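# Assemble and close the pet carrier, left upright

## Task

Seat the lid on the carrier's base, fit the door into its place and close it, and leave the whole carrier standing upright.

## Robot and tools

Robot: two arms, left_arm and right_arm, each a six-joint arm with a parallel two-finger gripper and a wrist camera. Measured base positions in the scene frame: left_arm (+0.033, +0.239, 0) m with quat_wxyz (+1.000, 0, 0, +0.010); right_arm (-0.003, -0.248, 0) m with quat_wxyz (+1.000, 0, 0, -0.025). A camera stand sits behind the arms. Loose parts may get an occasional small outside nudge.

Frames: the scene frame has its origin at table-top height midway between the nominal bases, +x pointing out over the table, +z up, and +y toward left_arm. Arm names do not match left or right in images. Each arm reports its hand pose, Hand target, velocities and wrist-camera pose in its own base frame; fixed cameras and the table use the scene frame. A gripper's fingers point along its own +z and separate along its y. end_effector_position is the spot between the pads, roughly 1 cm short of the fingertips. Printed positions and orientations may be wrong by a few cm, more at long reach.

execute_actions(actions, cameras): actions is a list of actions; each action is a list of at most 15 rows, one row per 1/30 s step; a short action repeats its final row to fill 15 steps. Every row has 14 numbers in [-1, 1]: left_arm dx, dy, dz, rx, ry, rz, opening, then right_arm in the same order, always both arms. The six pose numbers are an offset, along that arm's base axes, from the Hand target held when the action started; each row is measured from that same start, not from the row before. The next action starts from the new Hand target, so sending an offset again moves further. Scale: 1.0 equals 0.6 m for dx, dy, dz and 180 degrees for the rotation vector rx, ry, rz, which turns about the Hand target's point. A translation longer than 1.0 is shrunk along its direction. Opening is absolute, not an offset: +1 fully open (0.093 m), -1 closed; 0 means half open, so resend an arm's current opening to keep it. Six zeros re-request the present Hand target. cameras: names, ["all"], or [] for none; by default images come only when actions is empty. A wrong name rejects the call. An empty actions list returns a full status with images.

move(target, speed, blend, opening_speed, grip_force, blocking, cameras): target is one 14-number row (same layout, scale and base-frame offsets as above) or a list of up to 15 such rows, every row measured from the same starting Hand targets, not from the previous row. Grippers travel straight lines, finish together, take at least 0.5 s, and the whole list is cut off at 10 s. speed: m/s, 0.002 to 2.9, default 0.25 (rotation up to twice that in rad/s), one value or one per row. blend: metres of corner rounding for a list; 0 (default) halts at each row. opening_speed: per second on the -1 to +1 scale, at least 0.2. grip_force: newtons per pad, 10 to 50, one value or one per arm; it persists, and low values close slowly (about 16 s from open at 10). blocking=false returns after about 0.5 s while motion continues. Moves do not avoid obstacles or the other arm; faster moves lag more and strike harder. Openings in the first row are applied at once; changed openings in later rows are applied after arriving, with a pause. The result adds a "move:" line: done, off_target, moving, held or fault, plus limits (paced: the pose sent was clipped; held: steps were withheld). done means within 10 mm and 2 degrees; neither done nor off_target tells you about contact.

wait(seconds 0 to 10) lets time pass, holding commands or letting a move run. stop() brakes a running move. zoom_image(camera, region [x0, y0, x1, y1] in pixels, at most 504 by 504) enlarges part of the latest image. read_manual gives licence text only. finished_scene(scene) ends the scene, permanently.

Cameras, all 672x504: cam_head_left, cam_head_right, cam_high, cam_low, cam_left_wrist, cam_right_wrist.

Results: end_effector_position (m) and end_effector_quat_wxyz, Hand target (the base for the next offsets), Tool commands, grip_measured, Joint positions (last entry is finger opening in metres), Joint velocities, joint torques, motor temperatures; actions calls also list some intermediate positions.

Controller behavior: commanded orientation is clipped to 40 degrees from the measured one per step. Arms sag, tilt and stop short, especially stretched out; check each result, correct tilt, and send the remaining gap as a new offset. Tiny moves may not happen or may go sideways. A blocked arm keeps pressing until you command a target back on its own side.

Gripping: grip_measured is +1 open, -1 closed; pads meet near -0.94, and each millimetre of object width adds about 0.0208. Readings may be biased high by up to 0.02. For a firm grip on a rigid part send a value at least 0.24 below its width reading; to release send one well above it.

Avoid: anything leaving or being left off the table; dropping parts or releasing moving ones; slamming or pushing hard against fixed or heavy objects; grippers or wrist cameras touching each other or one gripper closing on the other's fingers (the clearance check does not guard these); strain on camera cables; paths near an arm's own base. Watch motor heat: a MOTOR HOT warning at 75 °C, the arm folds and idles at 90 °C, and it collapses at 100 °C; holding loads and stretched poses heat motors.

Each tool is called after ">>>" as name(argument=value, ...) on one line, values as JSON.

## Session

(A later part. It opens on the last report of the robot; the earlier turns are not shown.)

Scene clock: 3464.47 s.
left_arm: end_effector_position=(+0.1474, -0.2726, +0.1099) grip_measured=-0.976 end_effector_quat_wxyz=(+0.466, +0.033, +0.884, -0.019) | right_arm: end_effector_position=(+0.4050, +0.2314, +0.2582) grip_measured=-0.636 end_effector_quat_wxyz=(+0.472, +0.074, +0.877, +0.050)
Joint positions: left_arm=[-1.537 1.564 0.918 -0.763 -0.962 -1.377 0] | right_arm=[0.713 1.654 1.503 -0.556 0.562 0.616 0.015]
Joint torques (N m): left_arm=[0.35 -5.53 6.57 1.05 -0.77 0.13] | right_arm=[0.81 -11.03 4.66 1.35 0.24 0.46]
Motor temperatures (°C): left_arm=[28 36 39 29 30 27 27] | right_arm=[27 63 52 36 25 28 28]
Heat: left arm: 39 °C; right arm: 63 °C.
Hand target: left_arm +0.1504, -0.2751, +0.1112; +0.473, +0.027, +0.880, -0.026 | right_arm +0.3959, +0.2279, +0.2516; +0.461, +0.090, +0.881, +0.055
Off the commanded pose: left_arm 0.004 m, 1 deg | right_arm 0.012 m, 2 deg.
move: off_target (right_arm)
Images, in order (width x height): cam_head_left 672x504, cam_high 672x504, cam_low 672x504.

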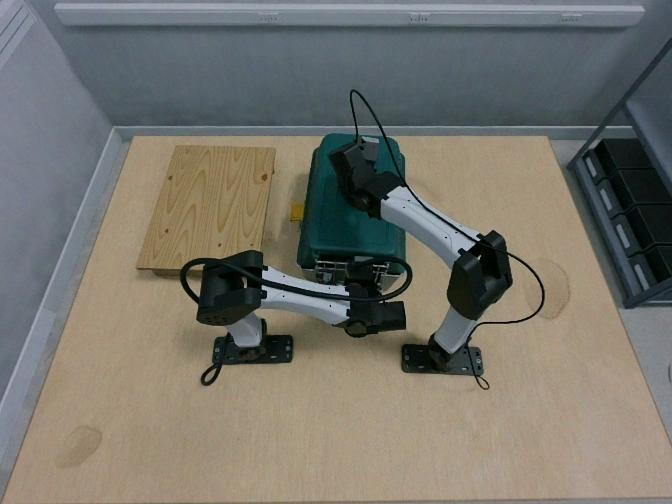

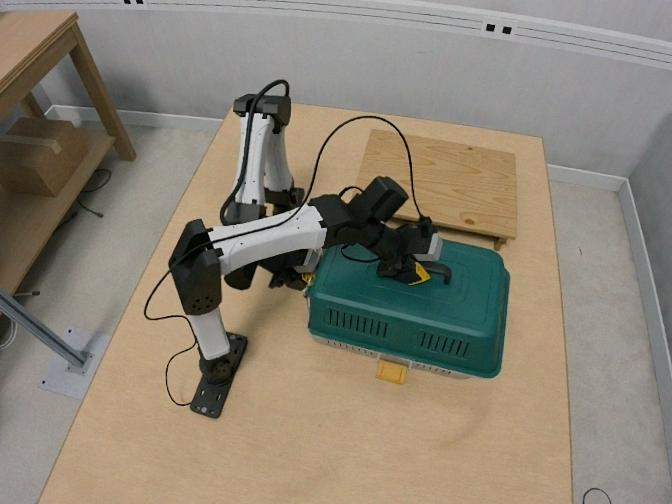

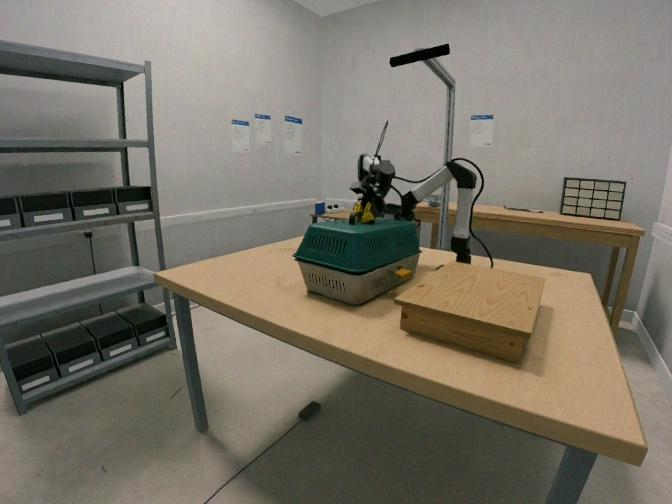

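>>> move(target=[-0.008,0,0,0,0.012,0,-1,-0.012,0.0,0.01,-0.004,0.0,0,-1], speed=0.05, cameras=["cam_head_left","cam_low","cam_high"])

>>> zoom_image(camera="cam_head_left", region=[300, 240, 335, 268])

>>> zoom_image(camera="cam_head_left", region=[280, 210, 410, 310])

>>> zoom_image(camera="cam_low", region=[280, 210, 430, 310])

>>> zoom_image(camera="cam_high", region=[280, 200, 510, 380])

Scene clock: 3482.87 s.
left_arm: end_effector_position=(+0.1468, -0.2725, +0.1097) grip_measured=-0.976 end_effector_quat_wxyz=(+0.466, +0.032, +0.884, -0.020) | right_arm: end_effector_position=(+0.4044, +0.2303, +0.2587) grip_measured=-0.636 end_effector_quat_wxyz=(+0.472, +0.074, +0.877, +0.048)
Joint positions: left_arm=[-1.539 1.564 0.918 -0.765 -0.961 -1.382 0] | right_arm=[0.713 1.652 1.503 -0.56 0.565 0.616 0.015]
Joint torques (N m): left_arm=[0.05 -5.97 8.43 0.62 -0.35 0.02] | right_arm=[2.14 -11.99 5.53 1.07 0.37 0.48]
Motor temperatures (°C): left_arm=[28 36 39 29 30 27 27] | right_arm=[27 62 51 36 25 28 28]
Heat: left arm: 39 °C; right arm: 62 °C.
Hand target: left_arm +0.1457, -0.2751, +0.1112; +0.457, +0.027, +0.889, -0.027 | right_arm +0.3887, +0.2279, +0.2576; +0.461, +0.088, +0.881, +0.050
Off the commanded pose: left_arm 0.003 m, 2 deg | right_arm 0.016 m, 2 deg.
move: off_target (right_arm)
Images, in order (width x height): cam_head_left 672x504, cam_high 672x504, cam_low 672x504.

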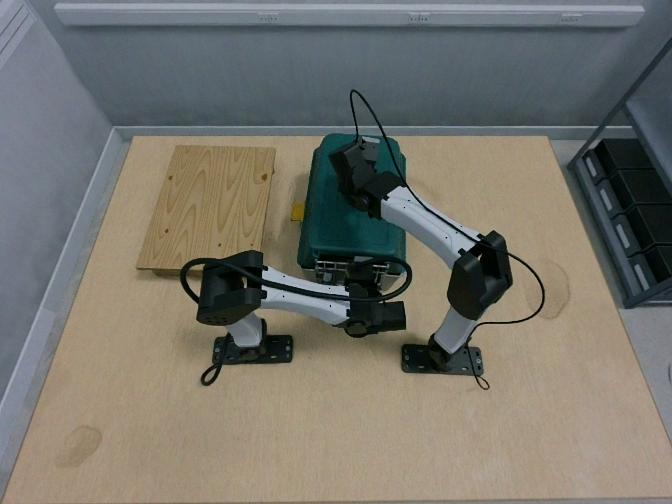

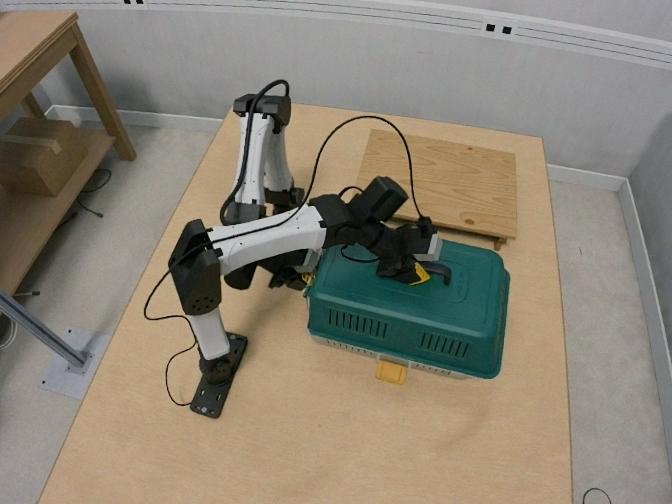

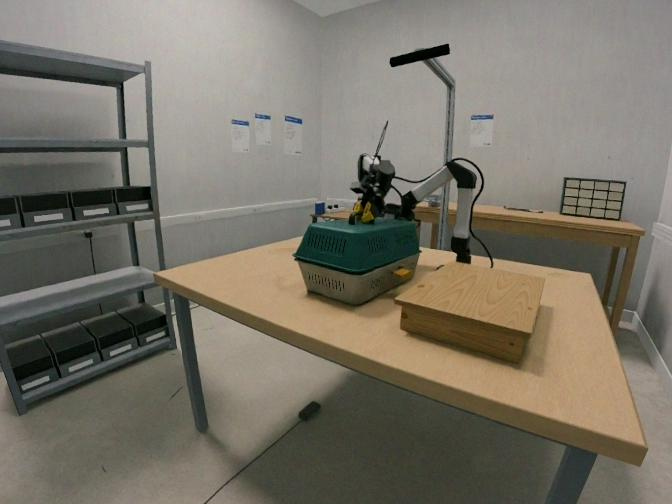

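Scaled by 14.400 from the camera's 672x504 image, which has a finer 960x720 frame.

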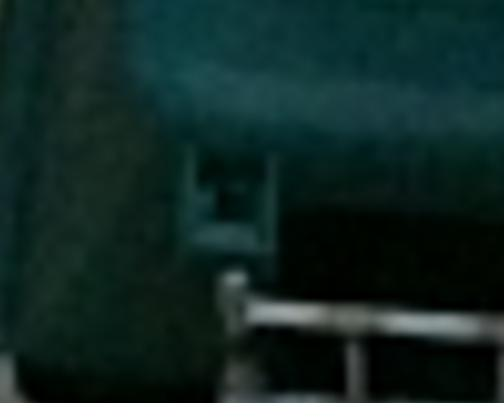

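Scaled by 3.877 from the camera's 672x504 image, which has a finer 960x720 frame.

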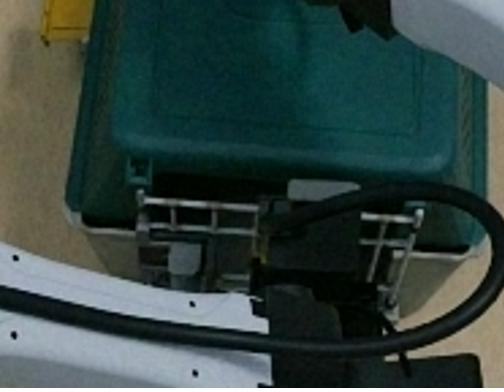

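Scaled by 3.360 from the camera's 672x504 image, which has a finer 960x720 frame.

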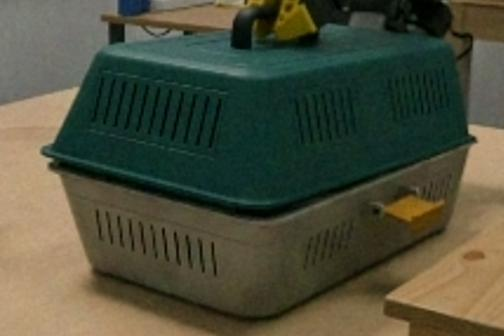

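Scaled by 2.191 from the camera's 672x504 image, which has a finer 960x720 frame.

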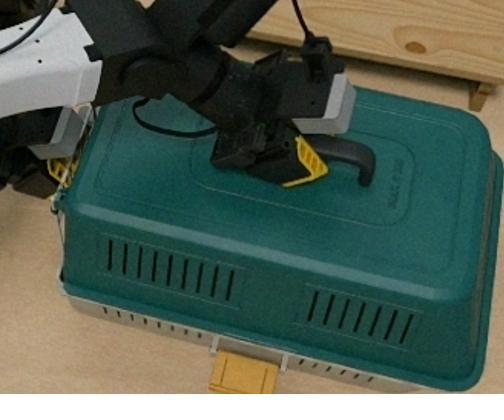

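>>> move(target=[0,0,0,0,0,0,-1,-0.006,0.0,-0.015,0.016,0.0,0,-1], speed=0.05, cameras=["cam_head_left","cam_low","cam_high"])

>>> zoom_image(camera="cam_head_left", region=[300, 240, 335, 268])

>>> zoom_image(camera="cam_low", region=[280, 210, 430, 310])

>>> zoom_image(camera="cam_high", region=[280, 200, 510, 380])

Scene clock: 3498.40 s.
left_arm: end_effector_position=(+0.1457, -0.2723, +0.1095) grip_measured=-0.976 end_effector_quat_wxyz=(+0.465, +0.034, +0.884, -0.019) | right_arm: end_effector_position=(+0.3992, +0.2250, +0.2620) grip_measured=-0.636 end_effector_quat_wxyz=(+0.481, +0.087, +0.871, +0.060)
Joint positions: left_arm=[-1.543 1.564 0.918 -0.77 -0.961 -1.385 0] | right_arm=[0.713 1.61 1.452 -0.524 0.569 0.636 0.015]
Joint torques (N m): left_arm=[0.42 -5.96 8.42 0.66 -0.36 0.03] | right_arm=[1.89 -10.35 4.21 1.27 0.1 0.6]
Motor temperatures (°C): left_arm=[28 36 40 29 29 27 27] | right_arm=[27 63 51 34 25 28 28]
Heat: left arm: 40 °C; right arm: 63 °C.
Hand target: left_arm +0.1456, -0.2751, +0.1112; +0.457, +0.027, +0.889, -0.027 | right_arm +0.3851, +0.2280, +0.2485; +0.459, +0.099, +0.880, +0.072
Off the commanded pose: left_arm 0.003 m, 2 deg | right_arm 0.020 m, 3 deg.
move: off_target (right_arm)
Images, in order (width x height): cam_head_left 672x504, cam_high 672x504, cam_low 672x504.

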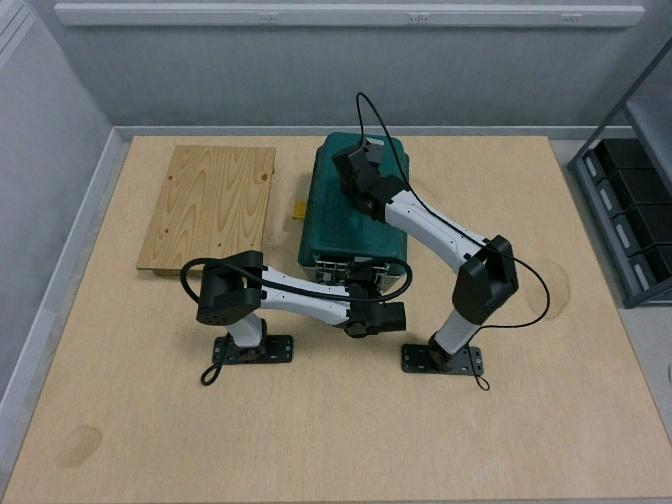

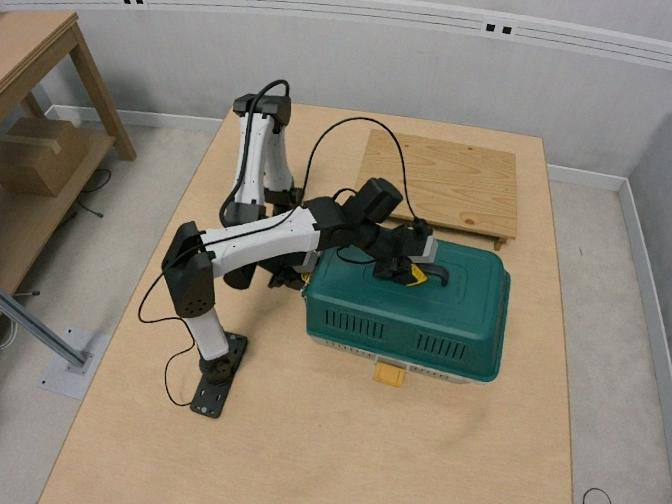

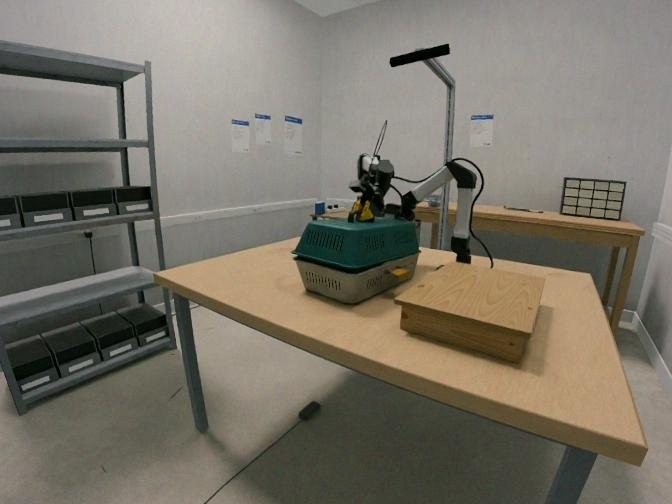

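Scaled by 14.400 from the camera's 672x504 image, which has a finer 960x720 frame.

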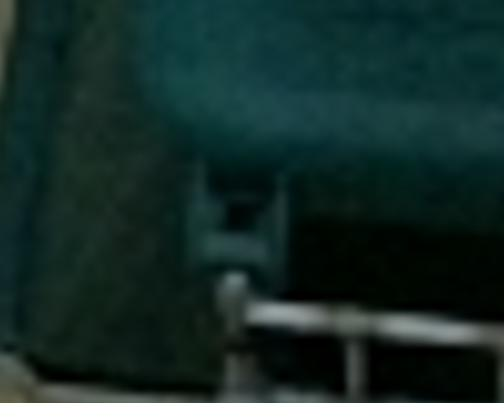

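Scaled by 3.360 from the camera's 672x504 image, which has a finer 960x720 frame.

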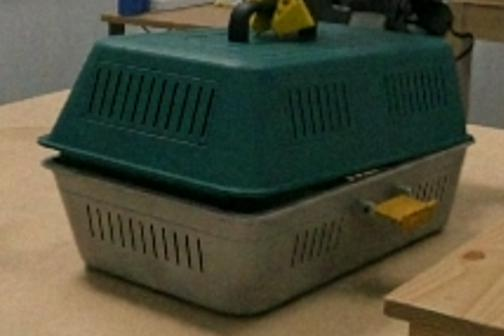

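Scaled by 2.191 from the camera's 672x504 image, which has a finer 960x720 frame.

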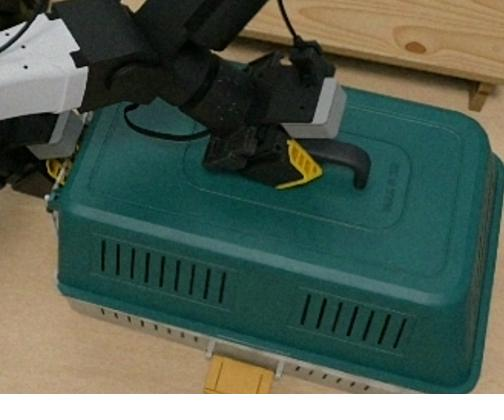

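>>> move(target=[0,0,0,0,0,0,-1,0.0,0.006,0.0,-0.01,0.004,0,-1], speed=0.05, cameras=["cam_head_left","cam_low","cam_high","cam_head_right"])

>>> zoom_image(camera="cam_head_left", region=[300, 240, 335, 268])

>>> zoom_image(camera="cam_low", region=[280, 210, 430, 310])

>>> zoom_image(camera="cam_high", region=[280, 200, 510, 380])

>>> zoom_image(camera="cam_head_right", region=[300, 220, 420, 310])

Scene clock: 3520.13 s.
left_arm: end_effector_position=(+0.1457, -0.2721, +0.1095) grip_measured=-0.976 end_effector_quat_wxyz=(+0.465, +0.034, +0.884, -0.019) | right_arm: end_effector_position=(+0.3984, +0.2244, +0.2629) grip_measured=-0.636 end_effector_quat_wxyz=(+0.483, +0.088, +0.870, +0.055)
Joint positions: left_arm=[-1.543 1.564 0.918 -0.771 -0.96 -1.386 0] | right_arm=[0.717 1.61 1.455 -0.53 0.583 0.636 0.015]
Joint torques (N m): left_arm=[0.43 -5.96 8.42 0.67 -0.36 0.04] | right_arm=[2.56 -8.35 6.95 0.96 0.15 0.55]
Motor temperatures (°C): left_arm=[28 36 41 28 29 27 27] | right_arm=[27 60 50 34 25 28 28]
Heat: left arm: 41 °C; right arm: 60 °C.
Hand target: left_arm +0.1456, -0.2751, +0.1112; +0.457, +0.027, +0.889, -0.027 | right_arm +0.3851, +0.2316, +0.2486; +0.455, +0.092, +0.884, +0.057
Off the commanded pose: left_arm 0.003 m, 2 deg | right_arm 0.021 m, 4 deg.
move: off_target (right_arm)
Images, in order (width x height): cam_head_left 672x504, cam_head_right 672x504, cam_high 672x504, cam_low 672x504.

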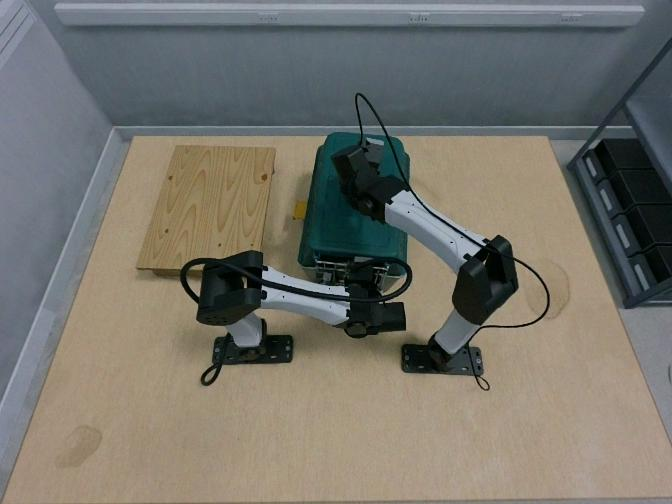

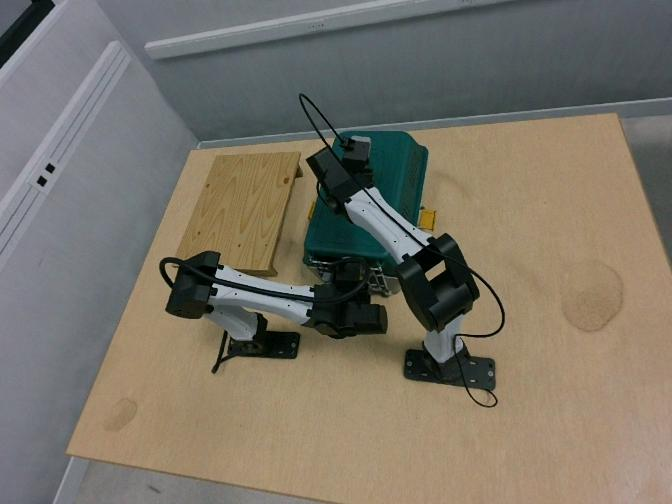

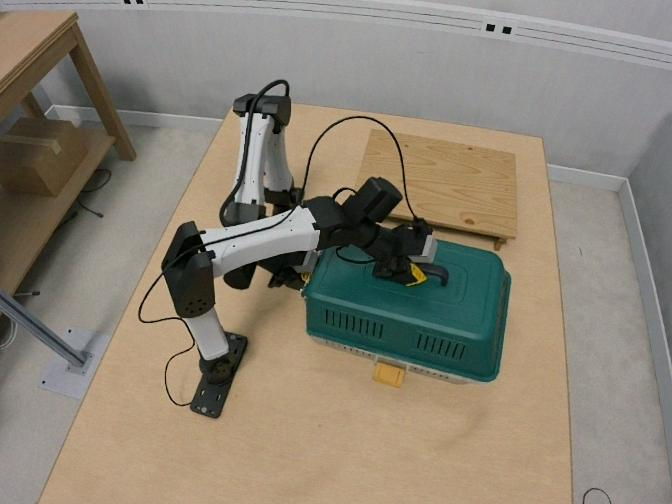

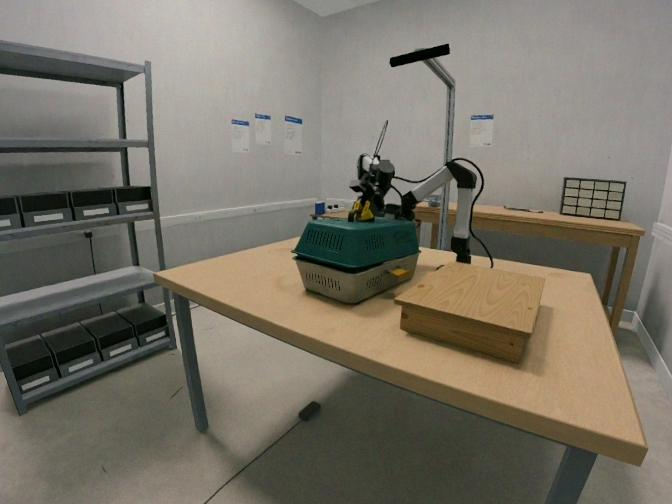

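Scaled by 14.400 from the camera's 672x504 image, which has a finer 960x720 frame.

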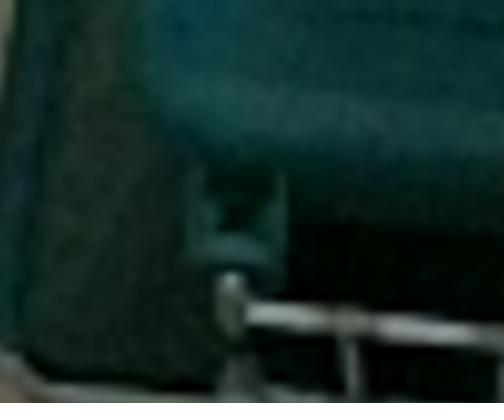

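Scaled by 3.360 from the camera's 672x504 image, which has a finer 960x720 frame.

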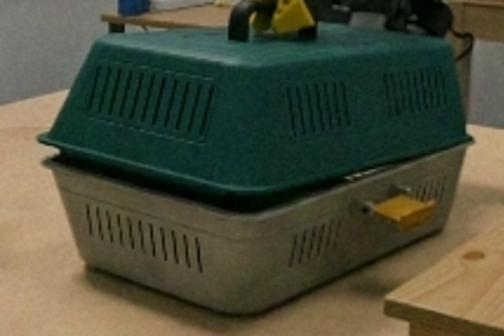

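Scaled by 2.191 from the camera's 672x504 image, which has a finer 960x720 frame.

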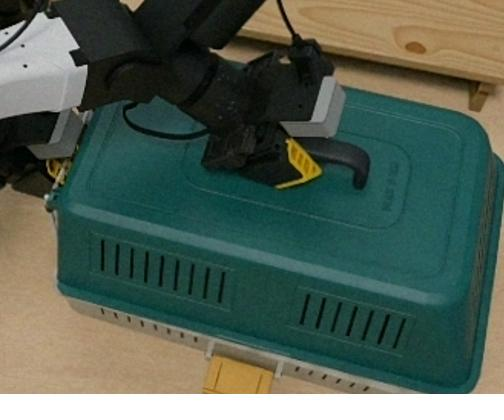

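Scaled by 4.200 from the camera's 672x504 image, which has a finer 960x720 frame.

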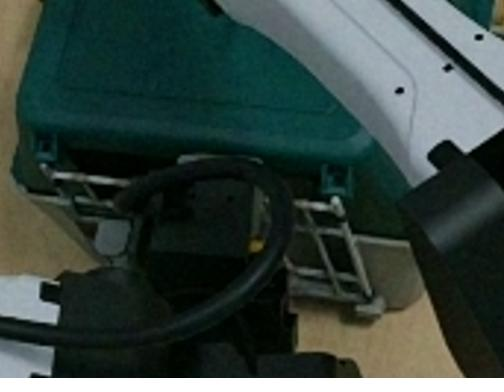

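>>> move(target=[0,0,0,0,0,0,-1,0.004,0.004,-0.008,-0.016,0.004,0,-1], speed=0.05, cameras=["cam_head_left","cam_low","cam_high","cam_head_right"])

>>> zoom_image(camera="cam_head_left", region=[300, 240, 335, 268])

>>> zoom_image(camera="cam_low", region=[280, 210, 430, 310])

>>> zoom_image(camera="cam_head_right", region=[300, 220, 420, 310])

Scene clock: 3535.53 s.
left_arm: end_effector_position=(+0.1457, -0.2720, +0.1094) grip_measured=-0.976 end_effector_quat_wxyz=(+0.465, +0.034, +0.884, -0.019) | right_arm: end_effector_position=(+0.3993, +0.2235, +0.2599) grip_measured=-0.636 end_effector_quat_wxyz=(+0.477, +0.085, +0.874, +0.040)
Joint positions: left_arm=[-1.543 1.564 0.918 -0.772 -0.96 -1.386 0] | right_arm=[0.718 1.629 1.479 -0.565 0.596 0.634 0.015]
Joint torques (N m): left_arm=[0.46 -5.96 8.43 0.67 -0.36 0.05] | right_arm=[3.18 -7.23 7.56 0.95 0.28 0.38]
Motor temperatures (°C): left_arm=[28 36 41 28 29 27 27] | right_arm=[27 58 49 33 25 28 28]
Heat: left arm: 41 °C; right arm: 58 °C.
Hand target: left_arm +0.1457, -0.2750, +0.1112; +0.457, +0.027, +0.889, -0.027 | right_arm +0.3875, +0.2339, +0.2438; +0.452, +0.081, +0.888, +0.035
Off the commanded pose: left_arm 0.004 m, 2 deg | right_arm 0.023 m, 3 deg.
move: off_target (right_arm)
Images, in order (width x height): cam_head_left 672x504, cam_head_right 672x504, cam_high 672x504, cam_low 672x504.

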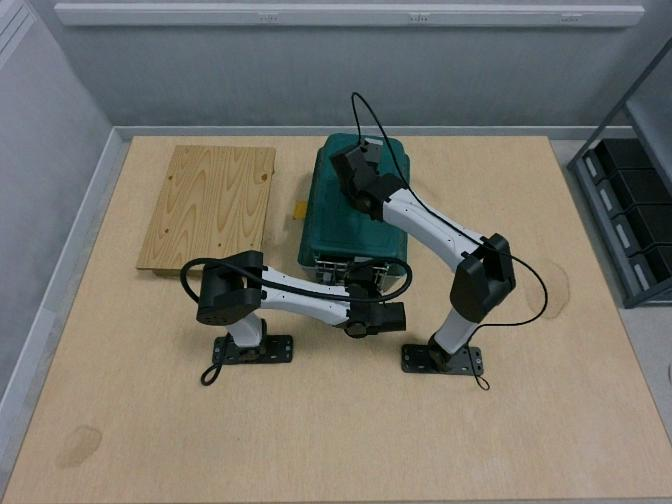

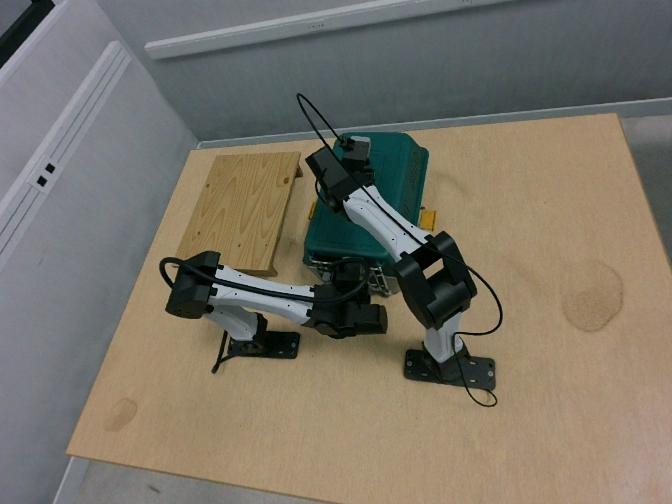

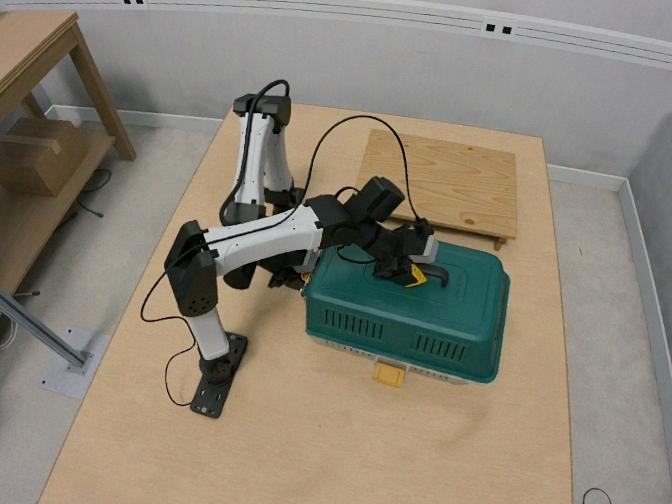

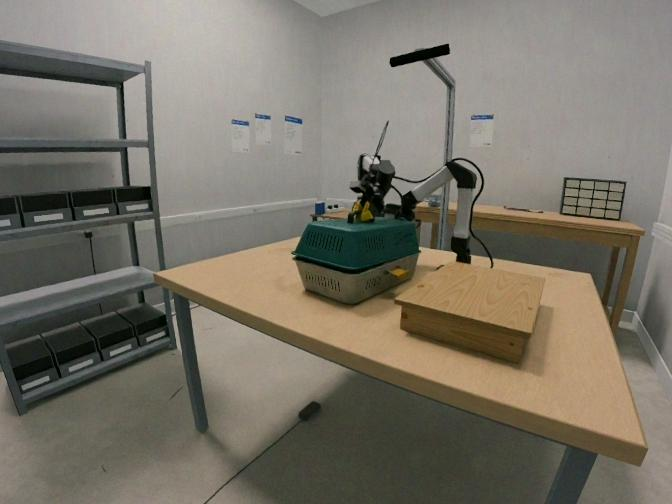

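Scaled by 14.400 from the camera's 672x504 image, which has a finer 960x720 frame.

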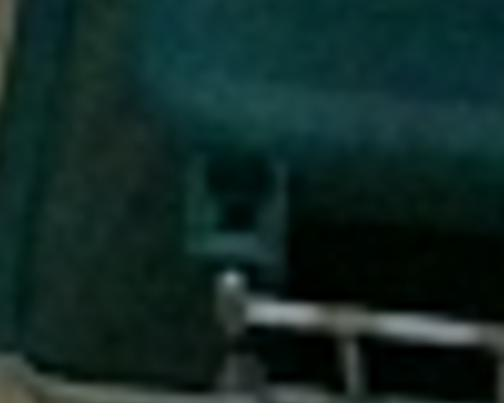

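Scaled by 3.360 from the camera's 672x504 image, which has a finer 960x720 frame.

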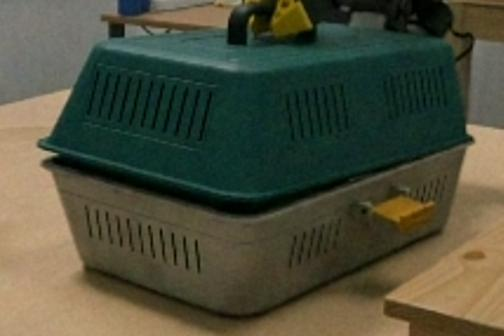

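Scaled by 4.200 from the camera's 672x504 image, which has a finer 960x720 frame.

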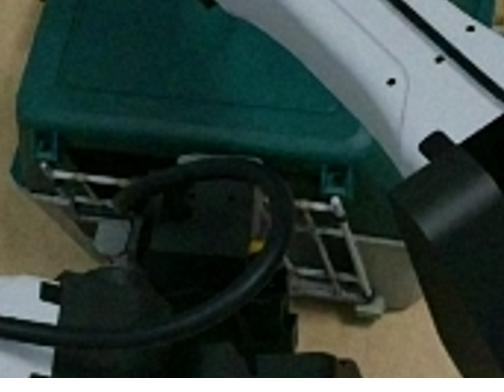

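>>> move(target=[0,0,0,0,0,0,-1,0.008,0.004,0.055,0.004,-0.006,0,-1], speed=0.05, cameras=["cam_head_left","cam_low","cam_high","cam_head_right"])

>>> zoom_image(camera="cam_head_left", region=[280, 210, 410, 310])

>>> zoom_image(camera="cam_low", region=[280, 210, 430, 310])

>>> zoom_image(camera="cam_head_right", region=[300, 220, 420, 310])

Scene clock: 3546.90 s.
left_arm: end_effector_position=(+0.1455, -0.2720, +0.1095) grip_measured=-0.976 end_effector_quat_wxyz=(+0.465, +0.034, +0.884, -0.019) | right_arm: end_effector_position=(+0.3978, +0.2269, +0.2635) grip_measured=-0.636 end_effector_quat_wxyz=(+0.455, +0.085, +0.886, +0.025)
Joint positions: left_arm=[-1.543 1.564 0.918 -0.772 -0.961 -1.387 0] | right_arm=[0.727 1.677 1.588 -0.697 0.598 0.664 0.015]
Joint torques (N m): left_arm=[0.51 -5.96 8.43 0.68 -0.35 0.05] | right_arm=[2.19 -9.77 10.09 1.24 0.26 0.05]
Motor temperatures (°C): left_arm=[28 36 41 28 29 27 27] | right_arm=[27 56 51 32 25 28 28]
Heat: left arm: 41 °C; right arm: 56 °C.
Hand target: left_arm +0.1457, -0.2750, +0.1112; +0.457, +0.027, +0.889, -0.027 | right_arm +0.3923, +0.2365, +0.2768; +0.459, +0.084, +0.883, +0.041
Off the commanded pose: left_arm 0.003 m, 2 deg | right_arm 0.017 m, 2 deg.
move: off_target (right_arm)
Images, in order (width x height): cam_head_left 672x504, cam_head_right 672x504, cam_high 672x504, cam_low 672x504.

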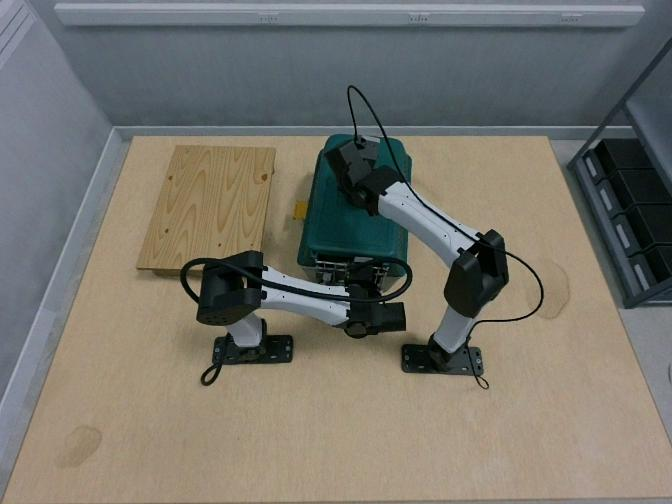

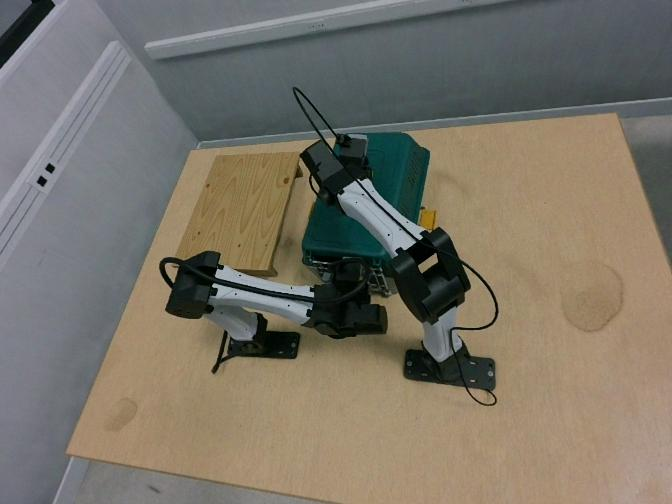

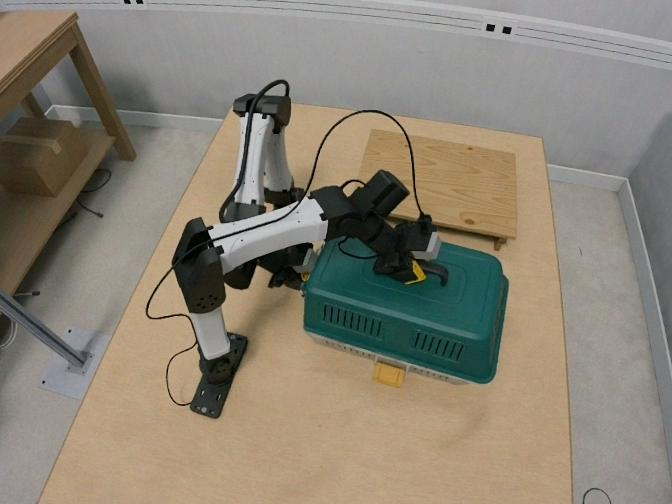

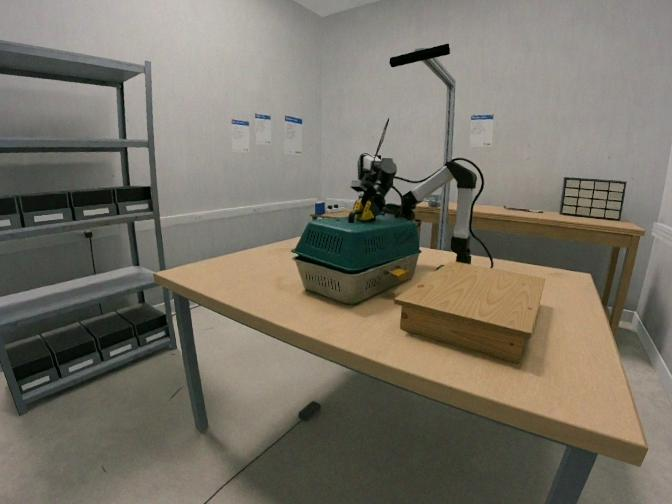

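Scaled by 3.877 from the camera's 672x504 image, which has a finer 960x720 frame.

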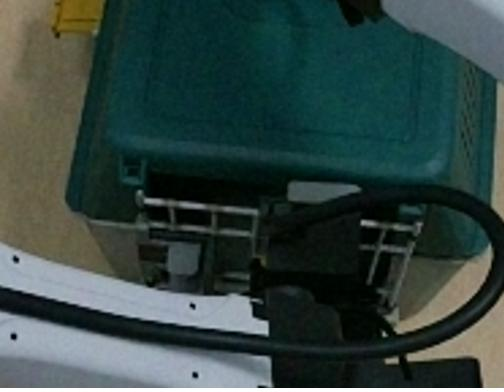

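Scaled by 3.360 from the camera's 672x504 image, which has a finer 960x720 frame.

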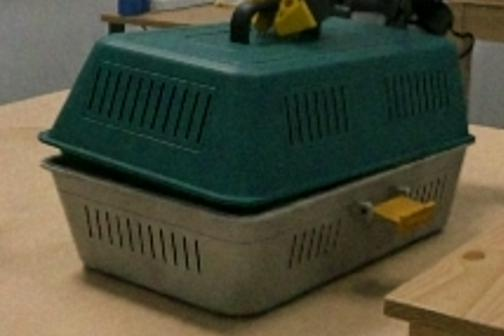

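Scaled by 4.200 from the camera's 672x504 image, which has a finer 960x720 frame.

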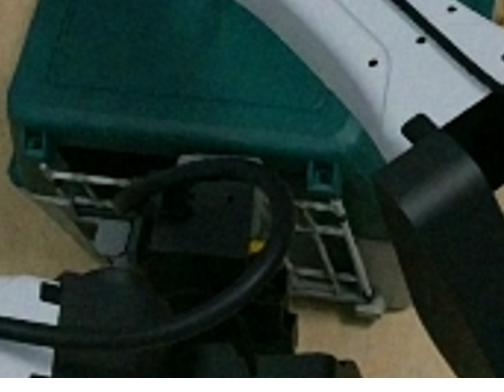

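>>> move(target=[0,0,0,0,0,0,-1,0.008,0.006,0.01,0.0,-0.004,0.02,-1], speed=0.05, cameras=["cam_head_left","cam_low","cam_high","cam_head_right"])

>>> zoom_image(camera="cam_head_left", region=[280, 210, 410, 310])

>>> zoom_image(camera="cam_low", region=[280, 210, 430, 310])

>>> zoom_image(camera="cam_head_right", region=[300, 220, 420, 310])

>>> zoom_image(camera="cam_high", region=[280, 200, 510, 380])

Scene clock: 3563.43 s.
left_arm: end_effector_position=(+0.1455, -0.2720, +0.1095) grip_measured=-0.976 end_effector_quat_wxyz=(+0.465, +0.034, +0.884, -0.019) | right_arm: end_effector_position=(+0.3988, +0.2302, +0.2648) grip_measured=-0.636 end_effector_quat_wxyz=(+0.457, +0.070, +0.886, +0.028)
Joint positions: left_arm=[-1.543 1.564 0.918 -0.772 -0.961 -1.387 0] | right_arm=[0.727 1.677 1.588 -0.683 0.585 0.632 0.015]
Joint torques (N m): left_arm=[0.53 -5.96 8.42 0.69 -0.36 0.05] | right_arm=[0.73 -10.78 9.61 1.5 -0.1 -0.38]
Motor temperatures (°C): left_arm=[28 36 41 28 29 27 27] | right_arm=[27 56 53 32 24 28 28]
Heat: left arm: 41 °C; right arm: 56 °C.
Hand target: left_arm +0.1457, -0.2750, +0.1112; +0.457, +0.027, +0.889, -0.027 | right_arm +0.3971, +0.2400, +0.2828; +0.463, +0.056, +0.883, +0.056
Off the commanded pose: left_arm 0.004 m, 2 deg | right_arm 0.021 m, 4 deg.
move: off_target (right_arm)
Images, in order (width x height): cam_head_left 672x504, cam_head_right 672x504, cam_high 672x504, cam_low 672x504.

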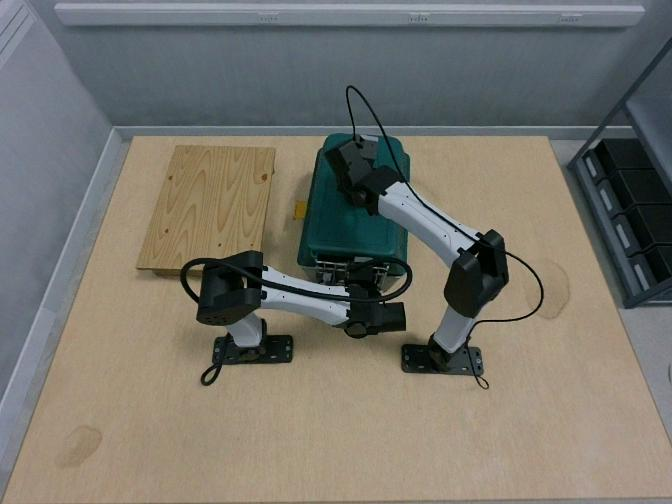

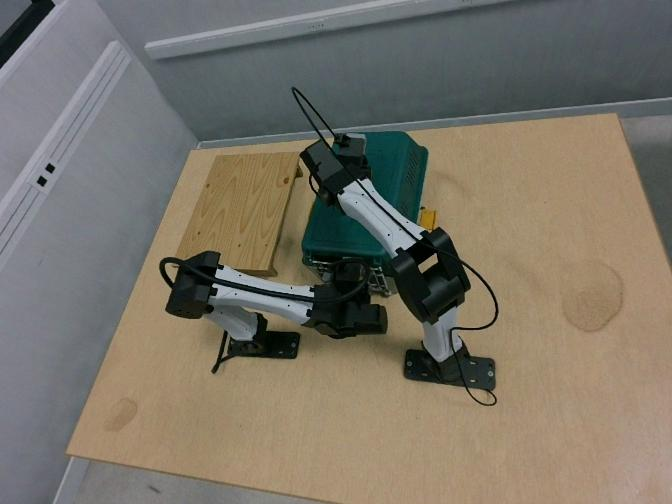

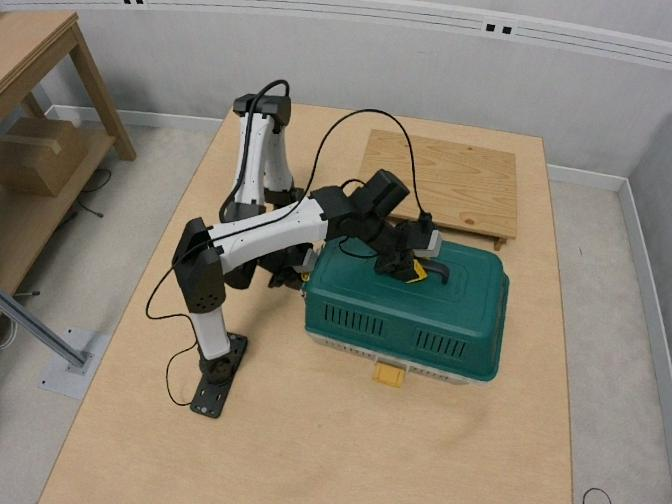

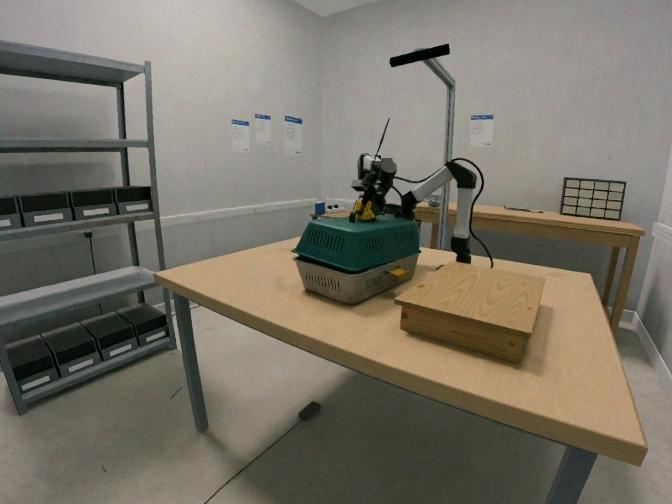

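Scaled by 3.877 from the camera's 672x504 image, which has a finer 960x720 frame.

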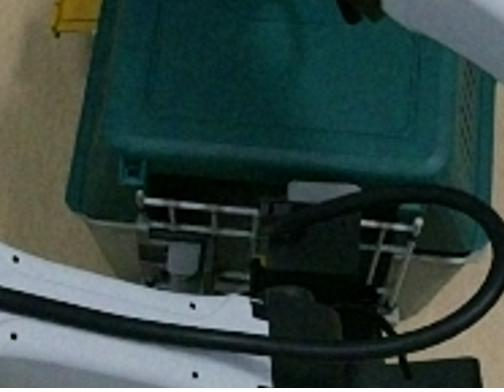

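Scaled by 3.360 from the camera's 672x504 image, which has a finer 960x720 frame.

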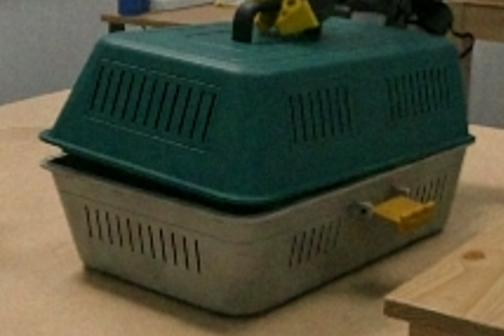

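Scaled by 4.200 from the camera's 672x504 image, which has a finer 960x720 frame.

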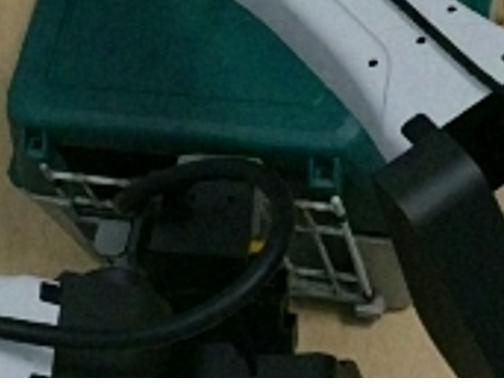

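Scaled by 2.191 from the camera's 672x504 image, which has a finer 960x720 frame.

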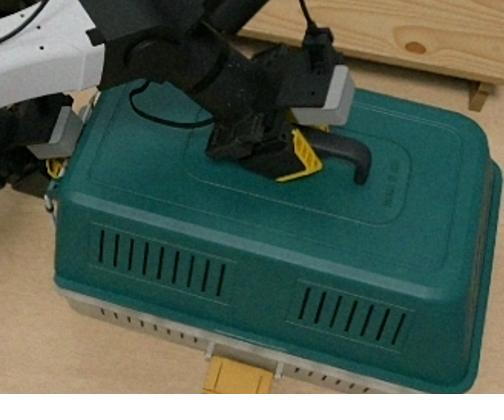

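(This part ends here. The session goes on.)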